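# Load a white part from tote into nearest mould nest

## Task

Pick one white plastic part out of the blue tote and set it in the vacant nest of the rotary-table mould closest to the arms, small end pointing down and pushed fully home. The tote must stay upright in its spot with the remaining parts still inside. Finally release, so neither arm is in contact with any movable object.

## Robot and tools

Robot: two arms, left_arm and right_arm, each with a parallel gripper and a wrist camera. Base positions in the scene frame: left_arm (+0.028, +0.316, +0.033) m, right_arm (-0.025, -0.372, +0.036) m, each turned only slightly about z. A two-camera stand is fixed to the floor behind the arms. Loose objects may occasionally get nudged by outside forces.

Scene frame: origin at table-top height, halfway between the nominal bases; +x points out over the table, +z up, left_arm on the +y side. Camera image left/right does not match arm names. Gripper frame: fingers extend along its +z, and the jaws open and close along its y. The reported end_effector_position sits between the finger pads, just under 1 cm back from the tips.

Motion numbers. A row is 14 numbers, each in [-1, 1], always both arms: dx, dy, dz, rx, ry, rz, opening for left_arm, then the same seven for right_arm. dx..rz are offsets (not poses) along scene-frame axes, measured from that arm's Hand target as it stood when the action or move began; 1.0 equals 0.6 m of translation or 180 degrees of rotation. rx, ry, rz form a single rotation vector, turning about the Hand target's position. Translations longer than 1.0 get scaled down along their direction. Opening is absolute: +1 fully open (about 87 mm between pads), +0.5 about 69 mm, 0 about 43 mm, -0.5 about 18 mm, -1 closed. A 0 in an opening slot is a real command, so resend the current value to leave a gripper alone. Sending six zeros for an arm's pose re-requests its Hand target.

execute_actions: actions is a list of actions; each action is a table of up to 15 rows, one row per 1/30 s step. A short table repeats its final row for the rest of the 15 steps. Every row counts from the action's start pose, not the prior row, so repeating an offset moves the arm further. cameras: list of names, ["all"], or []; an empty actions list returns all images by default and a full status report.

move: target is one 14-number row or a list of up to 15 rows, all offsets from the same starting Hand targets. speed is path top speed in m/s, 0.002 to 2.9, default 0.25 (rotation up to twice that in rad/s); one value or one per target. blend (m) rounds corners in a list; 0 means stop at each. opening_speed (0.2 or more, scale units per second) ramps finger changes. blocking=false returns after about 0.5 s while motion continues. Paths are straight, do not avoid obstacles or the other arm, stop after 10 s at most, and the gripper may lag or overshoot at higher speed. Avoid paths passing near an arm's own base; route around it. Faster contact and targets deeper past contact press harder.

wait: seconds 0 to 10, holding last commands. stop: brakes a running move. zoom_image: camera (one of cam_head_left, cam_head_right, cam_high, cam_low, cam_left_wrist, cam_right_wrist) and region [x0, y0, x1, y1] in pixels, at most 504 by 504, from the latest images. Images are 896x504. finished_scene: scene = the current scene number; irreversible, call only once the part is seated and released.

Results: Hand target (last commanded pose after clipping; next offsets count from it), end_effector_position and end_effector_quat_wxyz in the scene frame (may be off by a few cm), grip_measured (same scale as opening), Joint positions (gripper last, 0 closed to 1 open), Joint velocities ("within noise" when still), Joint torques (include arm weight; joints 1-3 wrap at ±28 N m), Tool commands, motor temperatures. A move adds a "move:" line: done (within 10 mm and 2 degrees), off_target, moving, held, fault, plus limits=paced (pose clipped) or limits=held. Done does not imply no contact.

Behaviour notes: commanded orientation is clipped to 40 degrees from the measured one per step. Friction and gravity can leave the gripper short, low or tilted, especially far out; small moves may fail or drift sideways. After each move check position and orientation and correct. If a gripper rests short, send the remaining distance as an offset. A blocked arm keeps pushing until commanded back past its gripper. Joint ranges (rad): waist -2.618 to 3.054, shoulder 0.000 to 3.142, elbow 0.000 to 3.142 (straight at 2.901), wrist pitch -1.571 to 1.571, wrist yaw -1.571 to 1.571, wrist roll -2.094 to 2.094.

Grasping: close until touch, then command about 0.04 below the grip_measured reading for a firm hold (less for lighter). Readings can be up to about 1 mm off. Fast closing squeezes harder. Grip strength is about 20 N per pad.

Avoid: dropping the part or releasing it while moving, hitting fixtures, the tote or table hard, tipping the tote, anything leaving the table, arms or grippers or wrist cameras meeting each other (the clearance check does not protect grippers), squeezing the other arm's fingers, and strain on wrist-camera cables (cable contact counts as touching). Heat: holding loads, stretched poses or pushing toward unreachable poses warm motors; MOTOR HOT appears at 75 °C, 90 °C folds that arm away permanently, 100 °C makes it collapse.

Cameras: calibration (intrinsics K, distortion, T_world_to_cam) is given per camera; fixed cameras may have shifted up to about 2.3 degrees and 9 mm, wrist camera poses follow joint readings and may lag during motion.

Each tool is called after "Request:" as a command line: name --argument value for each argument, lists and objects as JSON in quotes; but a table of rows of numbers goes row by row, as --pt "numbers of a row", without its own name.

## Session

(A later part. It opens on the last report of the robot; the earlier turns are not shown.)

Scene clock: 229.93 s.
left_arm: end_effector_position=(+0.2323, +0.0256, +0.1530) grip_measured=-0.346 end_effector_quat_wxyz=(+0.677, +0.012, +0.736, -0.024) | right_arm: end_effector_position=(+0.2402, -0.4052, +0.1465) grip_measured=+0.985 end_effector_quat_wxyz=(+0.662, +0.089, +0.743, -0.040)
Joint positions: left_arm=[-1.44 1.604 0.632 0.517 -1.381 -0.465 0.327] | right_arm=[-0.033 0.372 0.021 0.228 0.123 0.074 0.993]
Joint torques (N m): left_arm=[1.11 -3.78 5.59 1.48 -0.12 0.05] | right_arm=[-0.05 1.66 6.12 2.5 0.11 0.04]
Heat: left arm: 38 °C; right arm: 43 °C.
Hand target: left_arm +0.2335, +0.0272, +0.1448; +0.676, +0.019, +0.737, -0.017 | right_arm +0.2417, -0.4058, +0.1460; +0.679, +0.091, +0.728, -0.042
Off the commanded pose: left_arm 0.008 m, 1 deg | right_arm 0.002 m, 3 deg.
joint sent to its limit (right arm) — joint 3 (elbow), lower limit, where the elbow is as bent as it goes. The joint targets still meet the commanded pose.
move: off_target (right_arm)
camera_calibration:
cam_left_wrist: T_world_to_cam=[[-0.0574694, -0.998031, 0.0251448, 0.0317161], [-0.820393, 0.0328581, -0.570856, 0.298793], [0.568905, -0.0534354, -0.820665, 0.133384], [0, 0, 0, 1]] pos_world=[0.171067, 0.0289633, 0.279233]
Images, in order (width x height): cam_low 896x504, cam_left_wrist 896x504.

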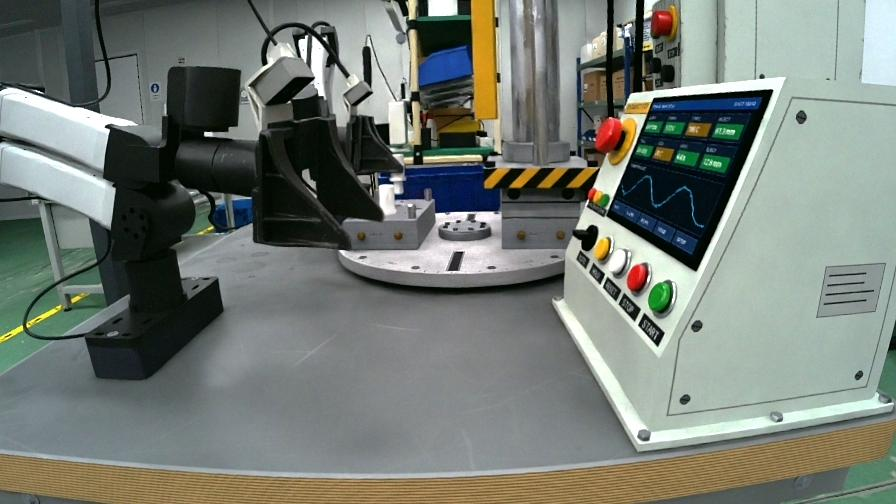

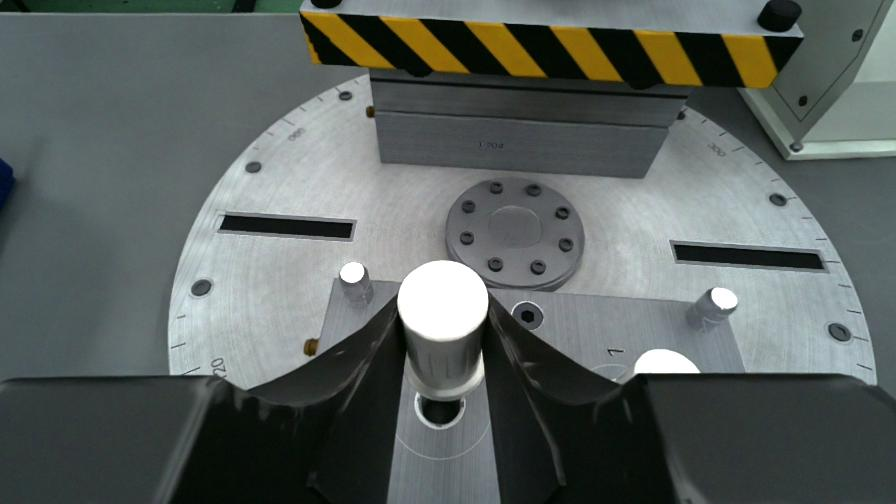

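Request:
move --target '[0, 0, -0.028, 0.005, 0, 0, -0.43, 0, 0, 0, 0, 0, 0, 1]' --speed 0.07 --cameras '["cam_left_wrist", "cam_low"]'

Request:
zoom_image --camera "cam_left_wrist" --region '[370, 240, 520, 440]'

Request:
zoom_image --camera "cam_low" --region '[360, 140, 430, 240]'

Scene clock: 247.40 s.
left_arm: end_effector_position=(+0.2324, +0.0250, +0.1349) grip_measured=-0.346 end_effector_quat_wxyz=(+0.676, +0.019, +0.736, -0.017) | right_arm: end_effector_position=(+0.2402, -0.4052, +0.1465) grip_measured=+0.985 end_effector_quat_wxyz=(+0.662, +0.089, +0.743, -0.040)
Joint positions: left_arm=[-1.44 1.671 0.61 0.597 -1.381 -0.456 0.327] | right_arm=[-0.033 0.372 0.021 0.228 0.123 0.074 0.993]
Joint torques (N m): left_arm=[1.09 -4.26 5.22 1.48 -0.14 0.03] | right_arm=[-0.03 1.76 6.15 2.5 0.14 0.04]
Heat: left arm: 37 °C; right arm: 44 °C.
Hand target: left_arm +0.2335, +0.0270, +0.1281; +0.676, +0.024, +0.737, -0.012 | right_arm +0.2417, -0.4058, +0.1460; +0.679, +0.091, +0.728, -0.042
Off the commanded pose: left_arm 0.007 m, 1 deg | right_arm 0.002 m, 3 deg.
joint sent to its limit (right arm) — joint 3 (elbow), lower limit, where the elbow is as bent as it goes. The joint targets still meet the commanded pose.
move: off_target (right_arm)
camera_calibration:
cam_left_wrist: T_world_to_cam=[[-0.0582771, -0.998279, 0.00658945, 0.0342562], [-0.820706, 0.0441507, -0.569643, 0.288293], [0.568371, -0.0386051, -0.821866, 0.118296], [0, 0, 0, 1]] pos_world=[0.171365, 0.0260357, 0.261222]
Images, in order (width x height): cam_low 896x504, cam_left_wrist 896x504.

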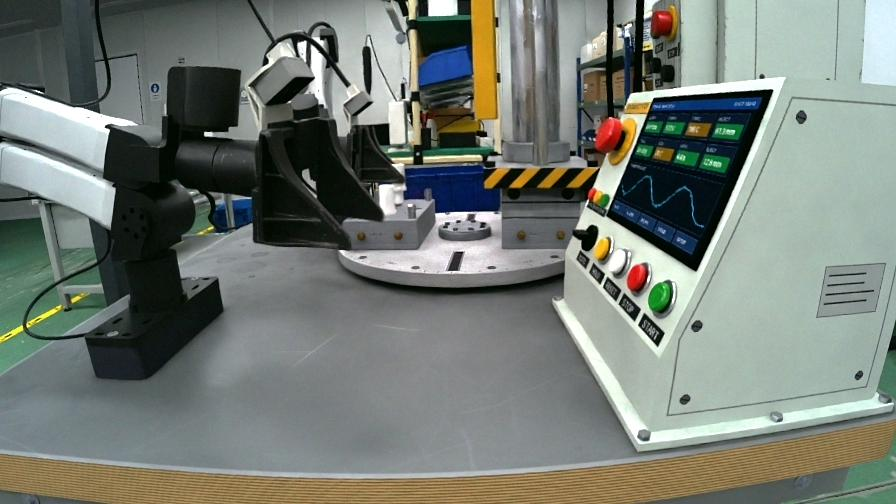

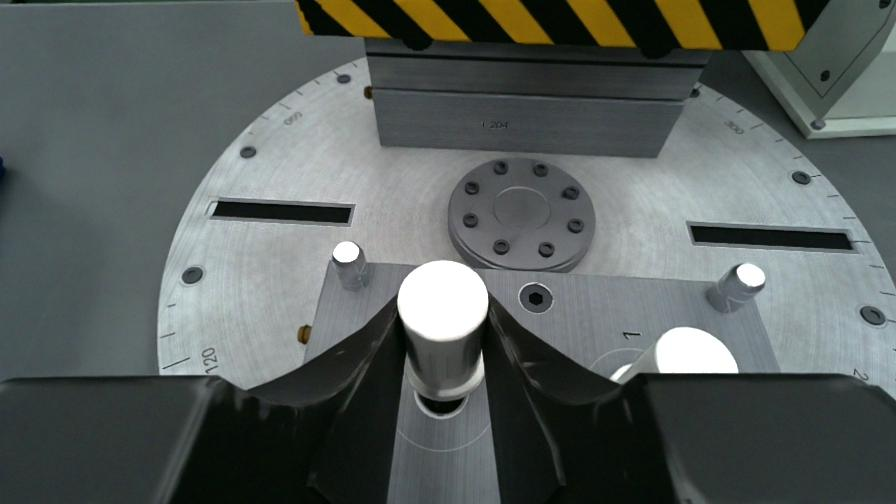

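Scaled by 2.520 from the camera's 896x504 image, which has a finer 1280x720 frame.

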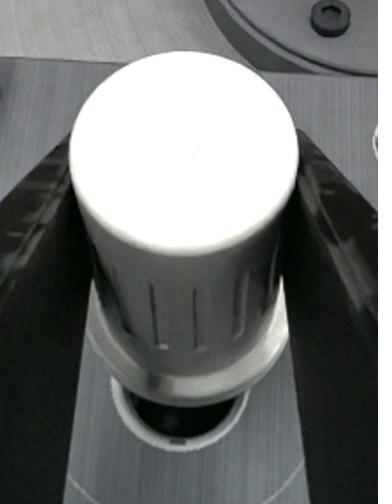

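Scaled by 5.040 from the camera's 896x504 image, which has a finer 1280x720 frame.

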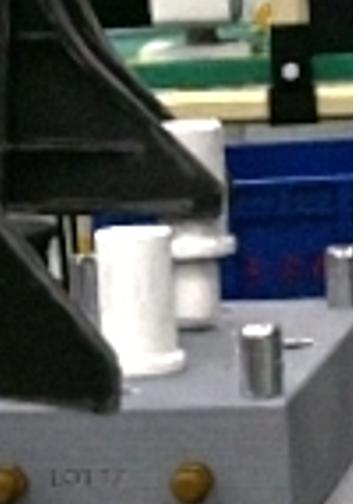

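Request:
move --target '[0, 0.0017, -0.0235, 0, 0, 0, -0.43, 0, 0, 0, 0, 0, 0, 1]' --speed 0.06 --cameras '["cam_left_wrist", "cam_low"]'

Request:
zoom_image --camera "cam_left_wrist" --region '[370, 240, 520, 440]'

Request:
zoom_image --camera "cam_low" --region '[360, 140, 430, 240]'

Scene clock: 259.90 s.
left_arm: end_effector_position=(+0.2336, +0.0253, +0.1304) grip_measured=-0.346 end_effector_quat_wxyz=(+0.683, -0.001, +0.730, -0.024) | right_arm: end_effector_position=(+0.2402, -0.4052, +0.1465) grip_measured=+0.985 end_effector_quat_wxyz=(+0.662, +0.089, +0.743, -0.040)
Joint positions: left_arm=[-1.44 1.71 0.593 0.701 -1.404 -0.447 0.327] | right_arm=[-0.033 0.372 0.021 0.228 0.123 0.074 0.993]
Joint torques (N m): left_arm=[1.07 -3.59 4.21 1.2 0.11 -0.04] | right_arm=[0.02 1.73 6.15 2.48 0.15 0.04]
Heat: left arm: 37 °C; right arm: 44 °C.
Hand target: left_arm +0.2335, +0.0281, +0.1141; +0.676, +0.024, +0.737, -0.012 | right_arm +0.2417, -0.4058, +0.1460; +0.679, +0.091, +0.728, -0.042
Off the commanded pose: left_arm 0.017 m, 3 deg | right_arm 0.002 m, 3 deg.
joint sent to its limit (right arm) — joint 3 (elbow), lower limit, where the elbow is as bent as it goes. The joint targets still meet the commanded pose.
move: off_target (left_arm, right_arm)
camera_calibration:
cam_left_wrist: T_world_to_cam=[[-0.0390317, -0.998334, 0.0424921, 0.0255117], [-0.812259, 0.00693166, -0.583256, 0.287316], [0.581989, -0.0572801, -0.811177, 0.109854], [0, 0, 0, 1]] pos_world=[0.170437, 0.0297701, 0.255605]
Images, in order (width x height): cam_low 896x504, cam_left_wrist 896x504.

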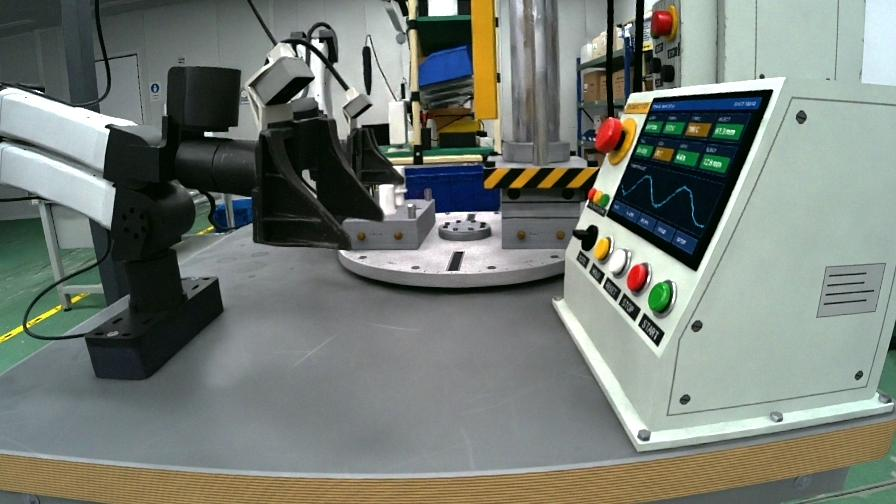

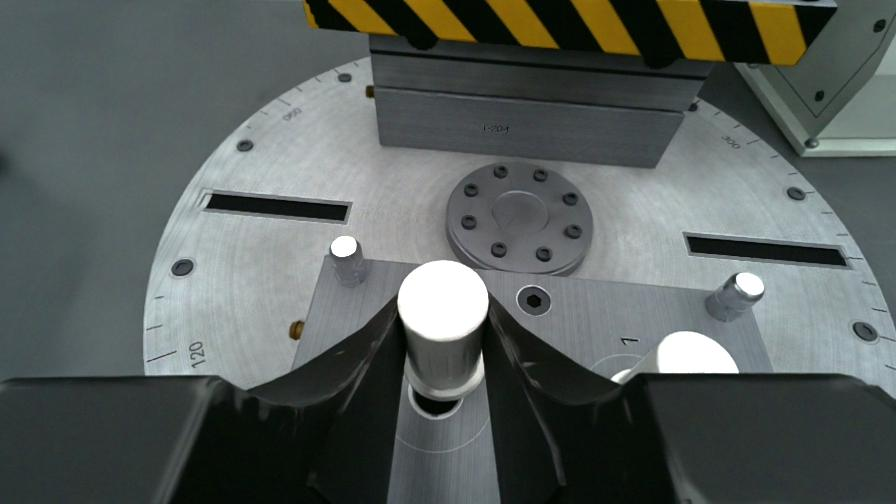

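Scaled by 2.520 from the camera's 896x504 image, which has a finer 1280x720 frame.

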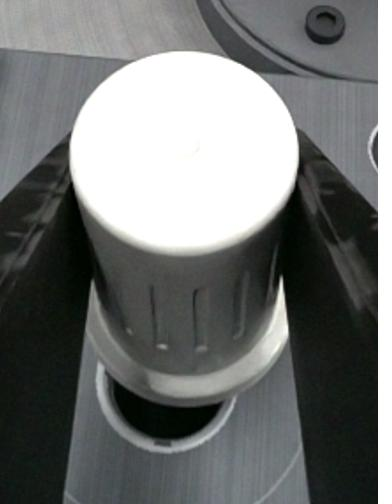

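Scaled by 5.040 from the camera's 896x504 image, which has a finer 1280x720 frame.

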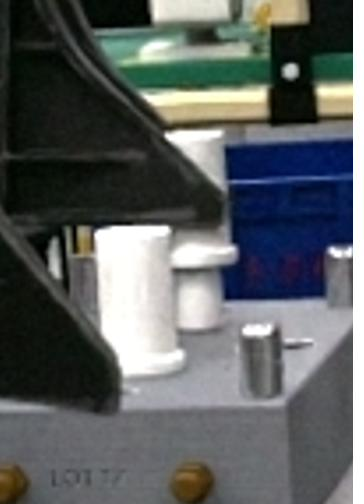

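Request:
move --pt "-0.0015 0.0005 0.0683 0 0 0 -0.43 0 0 0 0 0 0 1" --pt "-0.0015 0.0005 0.0232 0 0 0 -0.43 0 0 0 0 0 0 1" --speed 0.08 --cameras '["cam_left_wrist", "cam_low"]'

Request:
zoom_image --camera "cam_left_wrist" --region '[370, 240, 520, 440]'

Request:
zoom_image --camera "cam_low" --region '[370, 160, 420, 220]'

Scene clock: 287.40 s.
left_arm: end_effector_position=(+0.2324, +0.0273, +0.1354) grip_measured=-0.346 end_effector_quat_wxyz=(+0.677, +0.021, +0.736, -0.012) | right_arm: end_effector_position=(+0.2402, -0.4052, +0.1465) grip_measured=+0.985 end_effector_quat_wxyz=(+0.662, +0.089, +0.743, -0.040)
Joint positions: left_arm=[-1.44 1.665 0.607 0.589 -1.386 -0.451 0.327] | right_arm=[-0.033 0.372 0.021 0.228 0.123 0.074 0.993]
Joint torques (N m): left_arm=[0.9 -4.23 5.04 1.48 -0.12 -0.07] | right_arm=[0.02 1.89 6.15 2.48 0.14 0]
Motor temperatures (°C): left_arm=[28 32 37 31 27 29 29] | right_arm=[29 32 42 45 27 28 31]
Heat: left arm: 37 °C; right arm: 45 °C.
Hand target: left_arm +0.2326, +0.0285, +0.1279; +0.676, +0.024, +0.737, -0.012 | right_arm +0.2417, -0.4058, +0.1460; +0.679, +0.091, +0.728, -0.042
Off the commanded pose: left_arm 0.007 m, 0 deg | right_arm 0.002 m, 3 deg.
joint sent to its limit (right arm) — joint 3 (elbow), lower limit, where the elbow is as bent as it goes. The joint targets still meet the commanded pose.
move: off_target (right_arm)
camera_calibration:
cam_left_wrist: T_world_to_cam=[[-0.0546256, -0.998499, -0.00394861, 0.037131], [-0.819955, 0.0471139, -0.570486, 0.288205], [0.569816, -0.0279255, -0.821298, 0.118057], [0, 0, 0, 1]] pos_world=[0.171073, 0.0267937, 0.261524]
Images, in order (width x height): cam_low 896x504, cam_left_wrist 896x504.

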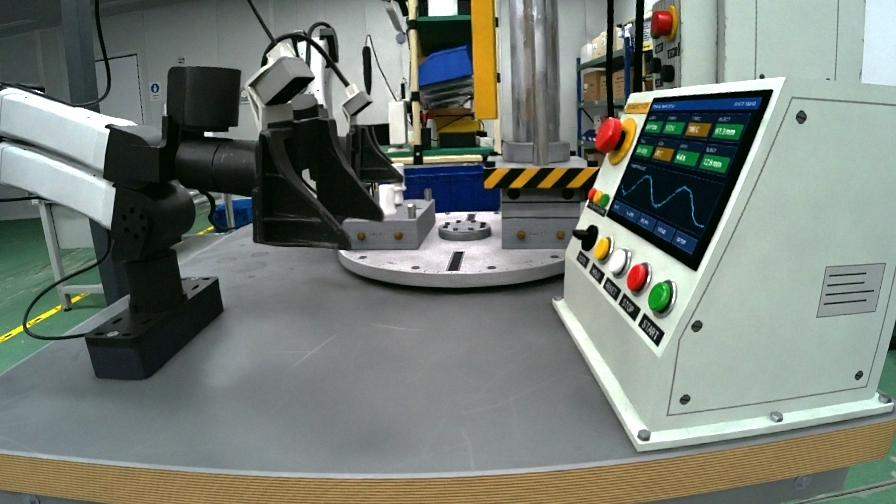

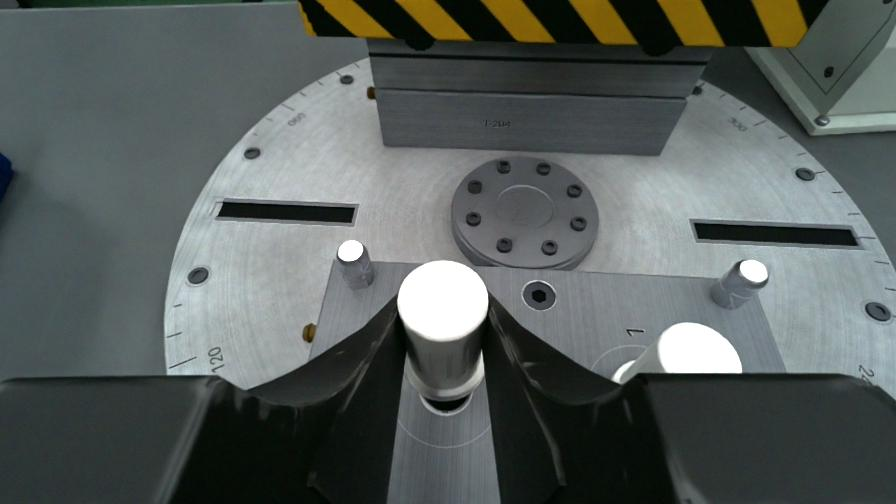

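Scaled by 2.520 from the camera's 896x504 image, which has a finer 1280x720 frame.

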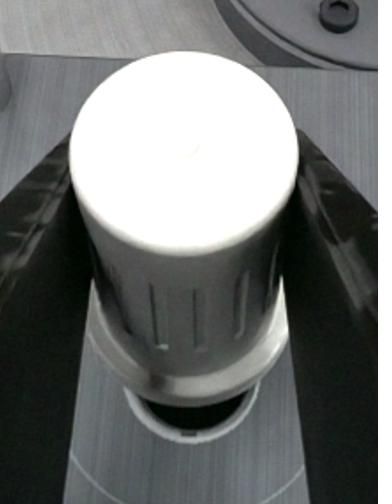

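Scaled by 8.400 from the camera's 896x504 image, which has a finer 1280x720 frame.

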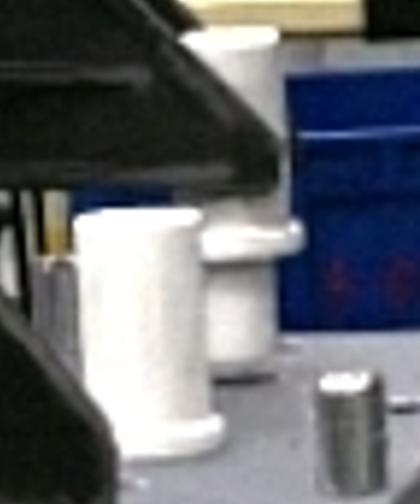

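Request:
move --target '[-0.0013, -0.0003, -0.0235, 0, 0, 0, -0.43, 0, 0, 0, 0, 0, 0, 1]' --speed 0.05 --cameras '["cam_left_wrist", "cam_low"]'

Request:
zoom_image --camera "cam_low" --region '[370, 160, 420, 220]'

Scene clock: 298.40 s.
left_arm: end_effector_position=(+0.2334, +0.0278, +0.1291) grip_measured=-0.346 end_effector_quat_wxyz=(+0.682, +0.002, +0.731, -0.018) | right_arm: end_effector_position=(+0.2402, -0.4052, +0.1465) grip_measured=+0.985 end_effector_quat_wxyz=(+0.662, +0.089, +0.743, -0.040)
Joint positions: left_arm=[-1.44 1.707 0.592 0.678 -1.408 -0.455 0.327] | right_arm=[-0.033 0.372 0.021 0.228 0.123 0.074 0.993]
Joint torques (N m): left_arm=[0.61 -3.43 4.41 1.28 0.09 -0.08] | right_arm=[-0.13 1.74 6.13 2.5 0.18 0]
Heat: left arm: 37 °C; right arm: 45 °C.
Hand target: left_arm +0.2318, +0.0282, +0.1139; +0.676, +0.024, +0.737, -0.012 | right_arm +0.2417, -0.4058, +0.1460; +0.679, +0.091, +0.728, -0.042
Off the commanded pose: left_arm 0.015 m, 3 deg | right_arm 0.002 m, 3 deg.
joint sent to its limit (right arm) — joint 3 (elbow), lower limit, where the elbow is as bent as it goes. The joint targets still meet the commanded pose.
move: off_target (left_arm, right_arm)
camera_calibration:
cam_left_wrist: T_world_to_cam=[[-0.0345484, -0.998967, 0.0295142, 0.0285869], [-0.812949, 0.0109133, -0.582232, 0.286399], [0.581309, -0.0441087, -0.812487, 0.109032], [0, 0, 0, 1]] pos_world=[0.170435, 0.0302411, 0.254494]
Images, in order (width x height): cam_low 896x504, cam_left_wrist 896x504.

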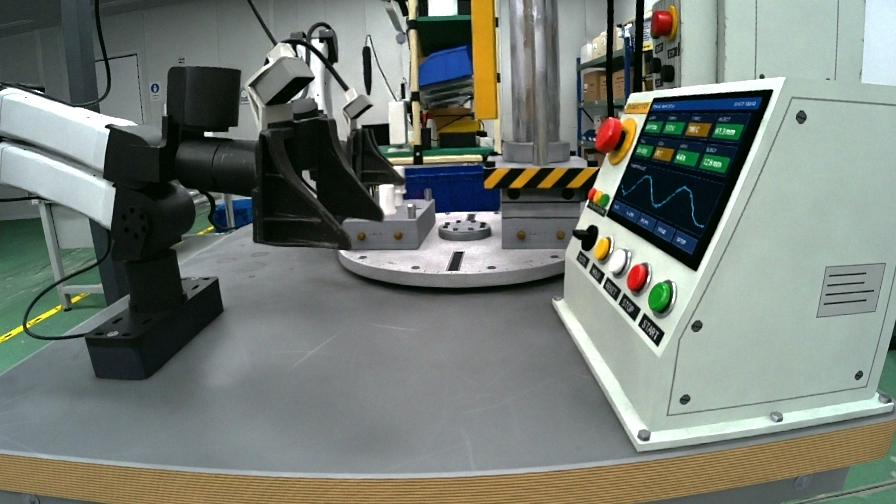

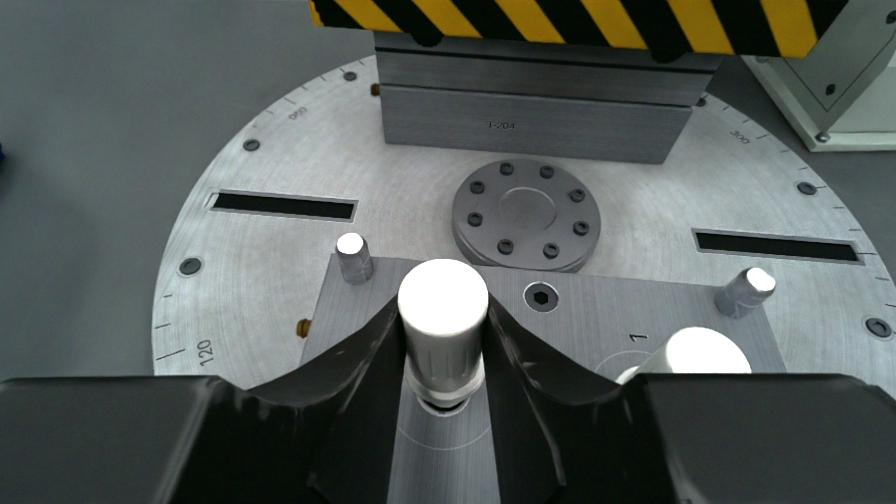

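Scaled by 8.400 from the camera's 896x504 image, which has a finer 1280x720 frame.

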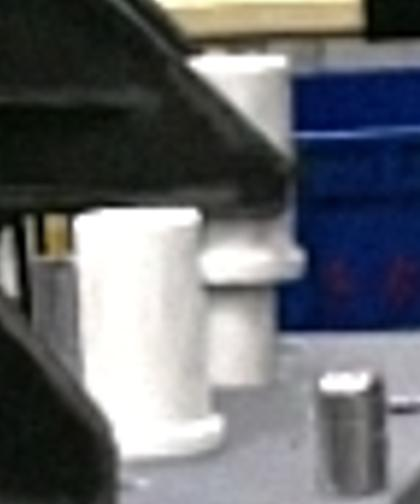

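Request:
zoom_image --camera "cam_left_wrist" --region '[395, 350, 495, 430]'

Scaled by 5.040 from the camera's 896x504 image, which has a finer 1280x720 frame.

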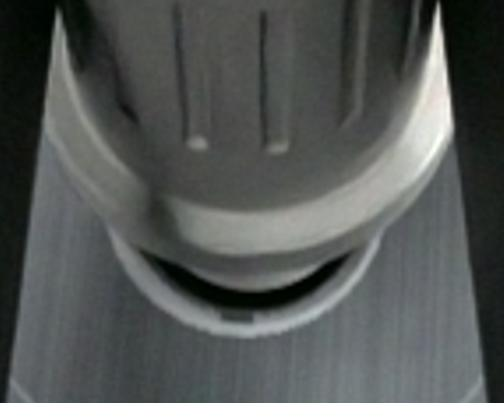

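Request:
move --pt "0.0038 0.001 0.0518 0 0 0 -0.43 0 0 0 0 0 0 1" --pt "0.0038 0.001 0.021 0 0 0 -0.43 0 0 0 0 0 0 1" --speed 0.06 --cameras '["cam_left_wrist", "cam_low"]'

Request:
zoom_image --camera "cam_left_wrist" --region '[395, 350, 495, 430]'

Request:
zoom_image --camera "cam_low" --region '[385, 180, 420, 220]'

Scene clock: 362.63 s.
left_arm: end_effector_position=(+0.2321, +0.0296, +0.1314) grip_measured=-0.346 end_effector_quat_wxyz=(+0.677, +0.028, +0.736, -0.008) | right_arm: end_effector_position=(+0.2402, -0.4052, +0.1465) grip_measured=+0.985 end_effector_quat_wxyz=(+0.662, +0.089, +0.743, -0.040)
Joint positions: left_arm=[-1.44 1.673 0.592 0.617 -1.383 -0.431 0.327] | right_arm=[-0.033 0.372 0.021 0.228 0.123 0.074 0.993]
Joint torques (N m): left_arm=[1.31 -4.23 5.86 1.47 -0.11 -0.12] | right_arm=[-0.01 1.74 6.22 2.48 0.16 0.02]
Heat: left arm: 37 °C; right arm: 46 °C.
Hand target: left_arm +0.2341, +0.0288, +0.1265; +0.676, +0.024, +0.737, -0.012 | right_arm +0.2417, -0.4058, +0.1460; +0.679, +0.091, +0.728, -0.042
Off the commanded pose: left_arm 0.005 m, 1 deg | right_arm 0.002 m, 3 deg.
joint sent to its limit (right arm) — joint 3 (elbow), lower limit, where the elbow is as bent as it goes. The joint targets still meet the commanded pose.
move: off_target (right_arm)
camera_calibration:
cam_left_wrist: T_world_to_cam=[[-0.0585872, -0.998094, -0.0193938, 0.0422893], [-0.819582, 0.0591823, -0.569898, 0.28516], [0.569959, -0.0174939, -0.821487, 0.114776], [0, 0, 0, 1]] pos_world=[0.170772, 0.0273401, 0.257619]
Images, in order (width x height): cam_low 896x504, cam_left_wrist 896x504.

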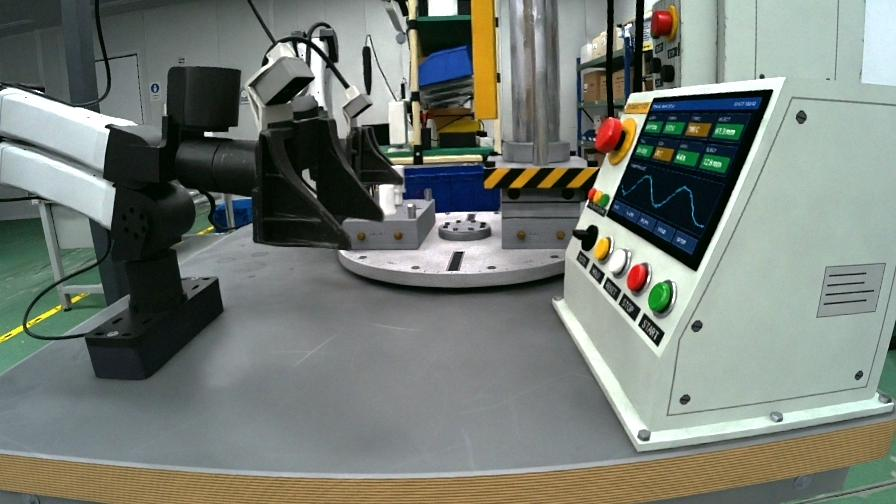

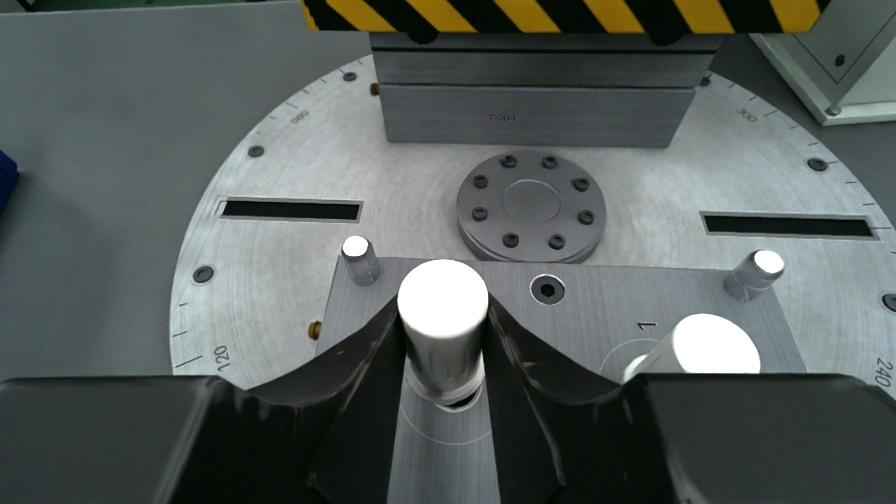

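Scaled by 5.040 from the camera's 896x504 image, which has a finer 1280x720 frame.

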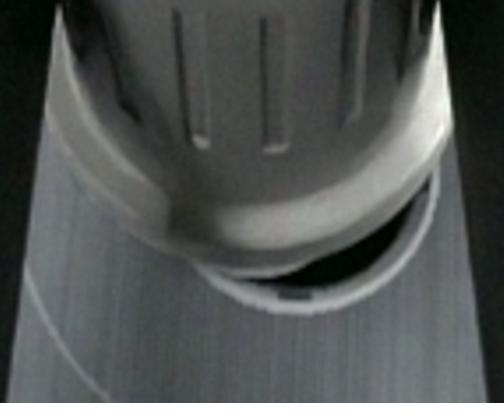

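Scaled by 12.600 from the camera's 896x504 image, which has a finer 1280x720 frame.

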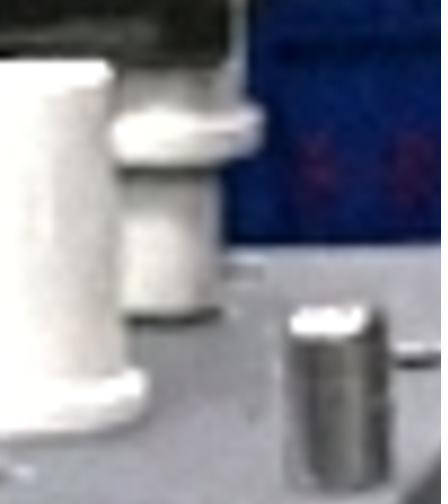

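Request:
move --pt "-0.0025 -0.0002 0.0475 0 0 0 -0.43 0 0 0 0 0 0 1" --pt "-0.0025 -0.0002 -0.0033 0 0 0 -0.43 0 0 0 0 0 0 1" --speed 0.07 --cameras '["cam_left_wrist", "cam_low"]'

Request:
zoom_image --camera "cam_left_wrist" --region '[395, 350, 495, 430]'

Scene clock: 397.23 s.
left_arm: end_effector_position=(+0.2323, +0.0276, +0.1316) grip_measured=-0.346 end_effector_quat_wxyz=(+0.677, +0.021, +0.736, -0.013) | right_arm: end_effector_position=(+0.2402, -0.4052, +0.1465) grip_measured=+0.985 end_effector_quat_wxyz=(+0.662, +0.089, +0.743, -0.040)
Joint positions: left_arm=[-1.44 1.676 0.6 0.604 -1.385 -0.456 0.327] | right_arm=[-0.033 0.372 0.021 0.228 0.123 0.074 0.993]
Joint torques (N m): left_arm=[0.88 -4.19 5.16 1.47 -0.13 -0.05] | right_arm=[0.1 1.72 6.17 2.48 0.14 0.02]
Heat: left arm: 37 °C; right arm: 47 °C.
Hand target: left_arm +0.2326, +0.0287, +0.1246; +0.676, +0.024, +0.737, -0.012 | right_arm +0.2417, -0.4058, +0.1460; +0.679, +0.091, +0.728, -0.042
Off the commanded pose: left_arm 0.007 m, 0 deg | right_arm 0.002 m, 3 deg.
joint sent to its limit (right arm) — joint 3 (elbow), lower limit, where the elbow is as bent as it goes. The joint targets still meet the commanded pose.
move: off_target (right_arm)
camera_calibration:
cam_left_wrist: T_world_to_cam=[[-0.0552065, -0.998473, -0.00198505, 0.037303], [-0.82055, 0.0465016, -0.56968, 0.286053], [0.568903, -0.0298212, -0.821864, 0.115332], [0, 0, 0, 1]] pos_world=[0.171168, 0.0273835, 0.25782]
Images, in order (width x height): cam_low 896x504, cam_left_wrist 896x504.

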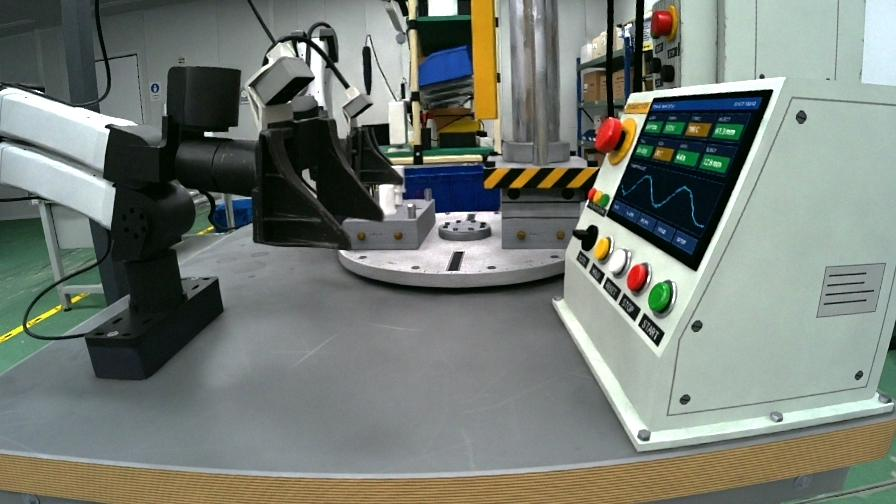

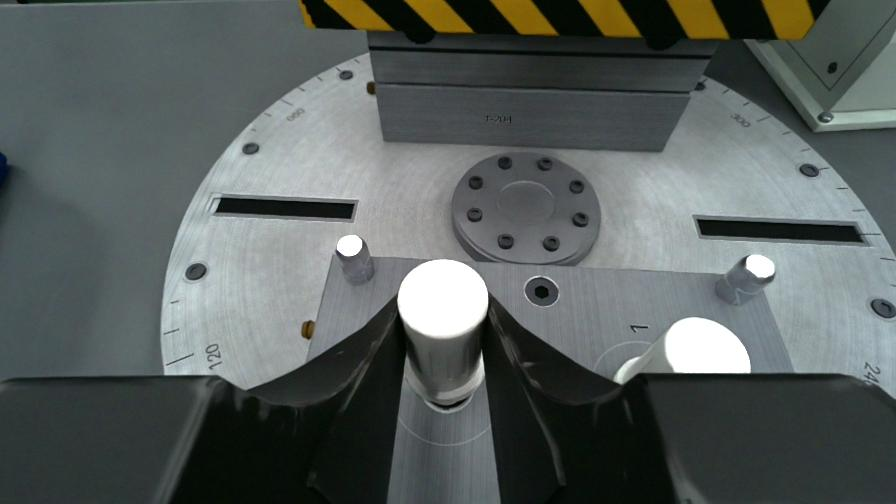

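Scaled by 5.040 from the camera's 896x504 image, which has a finer 1280x720 frame.

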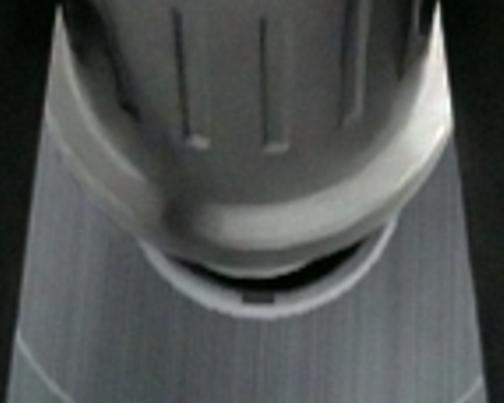

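Request:
move --target '[0, 0, -0.01, 0, 0, 0, -0.43, 0, 0, 0, 0, 0, 0, 1]' --speed 0.05 --cameras '["cam_left_wrist"]'

Request:
zoom_image --camera "cam_left_wrist" --region '[395, 350, 495, 430]'

Scene clock: 403.97 s.
left_arm: end_effector_position=(+0.2323, +0.0272, +0.1251) grip_measured=-0.346 end_effector_quat_wxyz=(+0.677, +0.020, +0.736, -0.014) | right_arm: end_effector_position=(+0.2403, -0.4052, +0.1466) grip_measured=+0.985 end_effector_quat_wxyz=(+0.662, +0.089, +0.743, -0.040)
Joint positions: left_arm=[-1.44 1.702 0.591 0.642 -1.383 -0.456 0.327] | right_arm=[-0.033 0.372 0.021 0.229 0.123 0.074 0.993]
Joint torques (N m): left_arm=[0.88 -4.3 5 1.51 -0.14 -0.01] | right_arm=[0.03 1.8 6.22 2.48 0.17 0.05]
Heat: left arm: 37 °C; right arm: 47 °C.
Hand target: left_arm +0.2326, +0.0287, +0.1184; +0.676, +0.024, +0.737, -0.012 | right_arm +0.2417, -0.4058, +0.1460; +0.679, +0.091, +0.728, -0.042
Off the commanded pose: left_arm 0.007 m, 1 deg | right_arm 0.002 m, 3 deg.
joint sent to its limit (right arm) — joint 3 (elbow), lower limit, where the elbow is as bent as it goes. The joint targets still meet the commanded pose.
move: off_target (right_arm)
camera_calibration:
cam_left_wrist: T_world_to_cam=[[-0.0562132, -0.998419, 0.000725286, 0.0367645], [-0.820605, 0.0457881, -0.569659, 0.282374], [0.568725, -0.0326175, -0.821881, 0.110101], [0, 0, 0, 1]] pos_world=[0.171167, 0.0273682, 0.25132]
Images, in order (width x height): cam_left_wrist 896x504.

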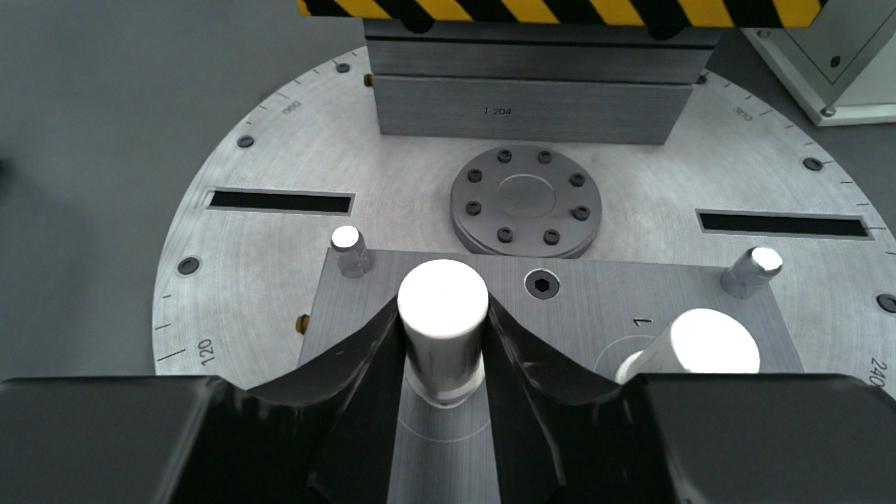

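Scaled by 5.040 from the camera's 896x504 image, which has a finer 1280x720 frame.

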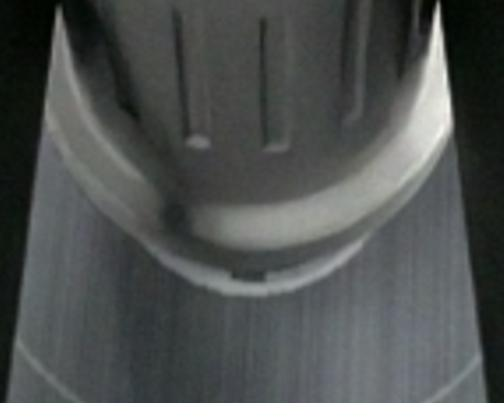

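Request:
move --pt "0 0 -0.02 0 0 0 -0.43 0 0 0 0 0 0 1" --speed 0.05 --cameras '[]'

Scene clock: 408.87 s.
left_arm: end_effector_position=(+0.2323, +0.0268, +0.1128) grip_measured=-0.346 end_effector_quat_wxyz=(+0.676, +0.021, +0.736, -0.014) | right_arm: end_effector_position=(+0.2403, -0.4052, +0.1466) grip_measured=+0.985 end_effector_quat_wxyz=(+0.662, +0.089, +0.743, -0.040)
Joint positions: left_arm=[-1.44 1.752 0.577 0.705 -1.382 -0.456 0.327] | right_arm=[-0.033 0.372 0.021 0.229 0.123 0.074 0.993]
Joint torques (N m): left_arm=[0.9 -4.45 4.72 1.5 -0.15 -0.02] | right_arm=[-0.1 1.72 6.11 2.51 0.18 0.02]
Heat: left arm: 38 °C; right arm: 47 °C.
Hand target: left_arm +0.2326, +0.0287, +0.1064; +0.676, +0.024, +0.737, -0.012 | right_arm +0.2417, -0.4058, +0.1460; +0.679, +0.091, +0.728, -0.042
Off the commanded pose: left_arm 0.007 m, 0 deg | right_arm 0.002 m, 3 deg.
joint sent to its limit (right arm) — joint 3 (elbow), lower limit, where the elbow is as bent as it goes. The joint targets still meet the commanded pose.
move: off_target (right_arm)
No camera images: "cameras" was empty.

Request:
move --target '[0, 0, -0.0167, 0, 0, 0, -0.43, 0, 0, 0, 0, 0, 0, 1]' --speed 0.04 --cameras '["cam_left_wrist", "cam_low"]'

Request:
zoom_image --camera "cam_low" --region '[375, 165, 420, 225]'

Scene clock: 415.10 s.
left_arm: end_effector_position=(+0.2326, +0.0269, +0.1068) grip_measured=-0.346 end_effector_quat_wxyz=(+0.679, +0.015, +0.734, -0.016) | right_arm: end_effector_position=(+0.2403, -0.4052, +0.1466) grip_measured=+0.985 end_effector_quat_wxyz=(+0.662, +0.089, +0.743, -0.040)
Joint positions: left_arm=[-1.44 1.787 0.567 0.765 -1.391 -0.451 0.327] | right_arm=[-0.033 0.372 0.021 0.229 0.123 0.074 0.993]
Joint torques (N m): left_arm=[0.95 -3.93 4.33 1.41 -0.07 -0.05] | right_arm=[-0.01 1.74 6.13 2.5 0.13 0.04]
Heat: left arm: 37 °C; right arm: 47 °C.
Hand target: left_arm +0.2326, +0.0287, +0.0965; +0.676, +0.024, +0.737, -0.012 | right_arm +0.2417, -0.4058, +0.1460; +0.679, +0.091, +0.728, -0.042
Off the commanded pose: left_arm 0.011 m, 1 deg | right_arm 0.002 m, 3 deg.
joint sent to its limit (right arm) — joint 3 (elbow), lower limit, where the elbow is as bent as it goes. The joint targets still meet the commanded pose.
move: off_target (left_arm, right_arm)
camera_calibration:
cam_left_wrist: T_world_to_cam=[[-0.0502506, -0.998688, 0.00989767, 0.0340969], [-0.81782, 0.0354574, -0.574381, 0.272374], [0.573276, -0.0369575, -0.818528, 0.0936288], [0, 0, 0, 1]] pos_world=[0.170791, 0.0278548, 0.232747]
Images, in order (width x height): cam_low 896x504, cam_left_wrist 896x504.

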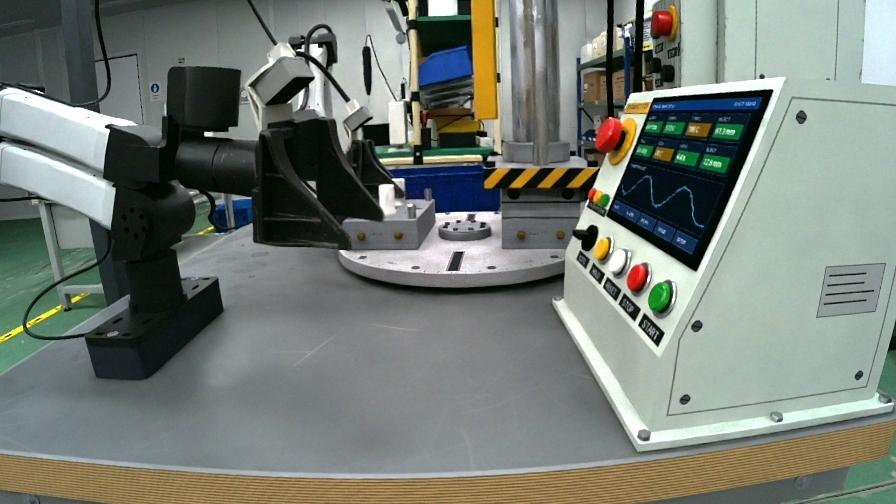

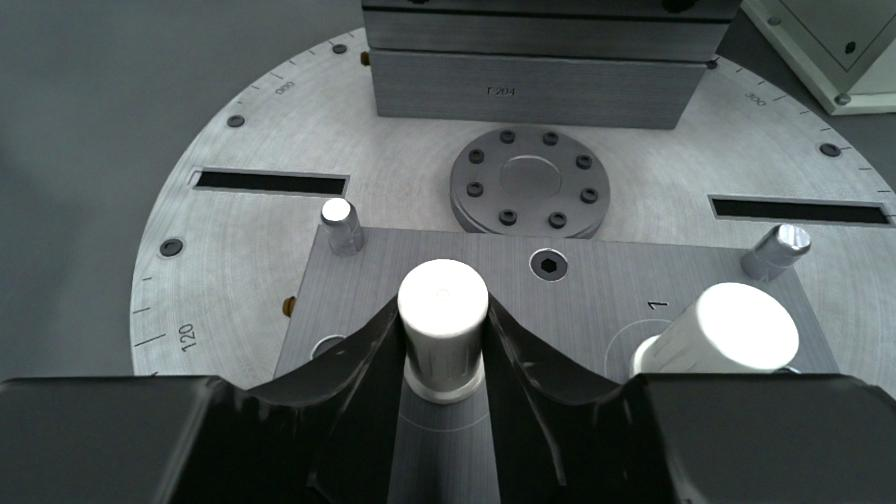

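Scaled by 8.400 from the camera's 896x504 image, which has a finer 1280x720 frame.

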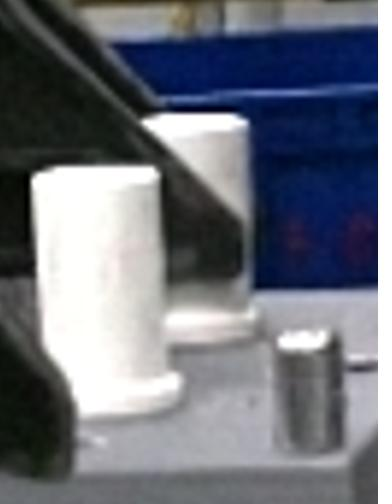

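Request:
move --target '[0, 0, -0.01, 0, 0, 0, -0.43, 0, 0, 0, 0, 0, 0, 1]' --speed 0.03 --cameras '[]'

Scene clock: 420.03 s.
left_arm: end_effector_position=(+0.2323, +0.0270, +0.1063) grip_measured=-0.346 end_effector_quat_wxyz=(+0.683, +0.007, +0.730, -0.015) | right_arm: end_effector_position=(+0.2403, -0.4052, +0.1466) grip_measured=+0.985 end_effector_quat_wxyz=(+0.662, +0.089, +0.743, -0.040)
Joint positions: left_arm=[-1.444 1.806 0.567 0.805 -1.411 -0.44 0.327] | right_arm=[-0.033 0.372 0.021 0.229 0.123 0.074 0.993]
Joint torques (N m): left_arm=[1.18 -3.55 3.58 1.31 0.16 -0.16] | right_arm=[0.08 1.77 6.16 2.47 0.17 0.02]
Heat: left arm: 37 °C; right arm: 47 °C.
Hand target: left_arm +0.2327, +0.0287, +0.0905; +0.676, +0.024, +0.737, -0.012 | right_arm +0.2417, -0.4058, +0.1460; +0.679, +0.091, +0.728, -0.042
Off the commanded pose: left_arm 0.016 m, 2 deg | right_arm 0.002 m, 3 deg.
joint sent to its limit (right arm) — joint 3 (elbow), lower limit, where the elbow is as bent as it goes. The joint targets still meet the commanded pose.
move: off_target (left_arm, right_arm)
No camera images: "cameras" was empty.

Request:
move --target '[0, 0, 0.0183, 0, 0, 0, -0.43, 0, 0, 0, 0, 0, 0, 1]' --speed 0.06 --cameras '[]'

Request:
move --target '[0, 0, 0, 0, 0, 0, 0.0, 0, 0, 0, 0, 0, 0, 1]' --opening_speed 0.5 --cameras '["cam_left_wrist"]'

Scene clock: 427.13 s.
left_arm: end_effector_position=(+0.2323, +0.0272, +0.1062) grip_measured=-0.346 end_effector_quat_wxyz=(+0.683, +0.009, +0.730, -0.013) | right_arm: end_effector_position=(+0.2403, -0.4052, +0.1466) grip_measured=+0.985 end_effector_quat_wxyz=(+0.662, +0.089, +0.743, -0.040)
Joint positions: left_arm=[-1.444 1.807 0.567 0.805 -1.411 -0.436 0.327] | right_arm=[-0.033 0.372 0.021 0.229 0.123 0.074 0.993]
Joint torques (N m): left_arm=[1.2 -6.63 4.15 1.05 0.15 -0.03] | right_arm=[0.03 1.84 6.09 2.47 0.15 0.04]
Heat: left arm: 37 °C; right arm: 47 °C.
Hand target: left_arm +0.2327, +0.0288, +0.1014; +0.676, +0.024, +0.737, -0.011 | right_arm +0.2417, -0.4058, +0.1460; +0.679, +0.091, +0.728, -0.042
Off the commanded pose: left_arm 0.005 m, 2 deg | right_arm 0.002 m, 3 deg.
joint sent to its limit (right arm) — joint 3 (elbow), lower limit, where the elbow is as bent as it goes. The joint targets still meet the commanded pose.
move: off_target (right_arm)
No camera images: "cameras" was empty.

Scene clock: 428.27 s.
left_arm: end_effector_position=(+0.2310, +0.0240, +0.1014) grip_measured=+0.000 end_effector_quat_wxyz=(+0.676, +0.027, +0.736, -0.015) | right_arm: end_effector_position=(+0.2403, -0.4052, +0.1466) grip_measured=+0.985 end_effector_quat_wxyz=(+0.662, +0.089, +0.743, -0.040)
Joint positions: left_arm=[-1.444 1.807 0.567 0.78 -1.377 -0.438 0.5] | right_arm=[-0.033 0.372 0.021 0.229 0.123 0.074 0.993]
Joint torques (N m): left_arm=[1.24 -6.76 4.46 1.22 -0.22 -0.07] | right_arm=[0.05 1.65 6.22 2.48 0.15 0.01]
Heat: left arm: 37 °C; right arm: 47 °C.
Hand target: left_arm +0.2327, +0.0287, +0.1014; +0.676, +0.024, +0.737, -0.012 | right_arm +0.2417, -0.4058, +0.1460; +0.679, +0.091, +0.728, -0.042
Off the commanded pose: left_arm 0.005 m, 1 deg | right_arm 0.002 m, 3 deg.
joint sent to its limit (right arm) — joint 3 (elbow), lower limit, where the elbow is as bent as it goes. The joint targets still meet the commanded pose.
move: off_target (right_arm)
camera_calibration:
cam_left_wrist: T_world_to_cam=[[-0.0677158, -0.997681, -0.00684429, 0.0368629], [-0.820409, 0.0595849, -0.568664, 0.26745], [0.567753, -0.0328924, -0.822542, 0.0915119], [0, 0, 0, 1]] pos_world=[0.169959, 0.0238514, 0.227614]
Images, in order (width x height): cam_left_wrist 896x504.

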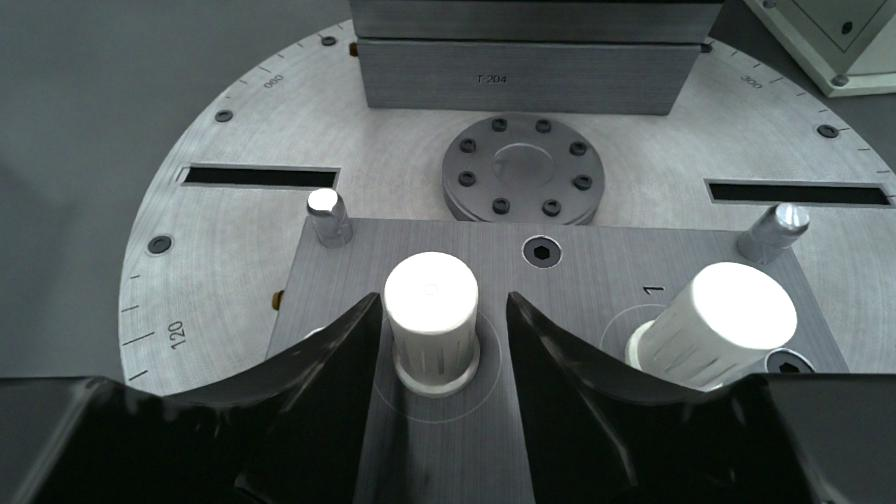

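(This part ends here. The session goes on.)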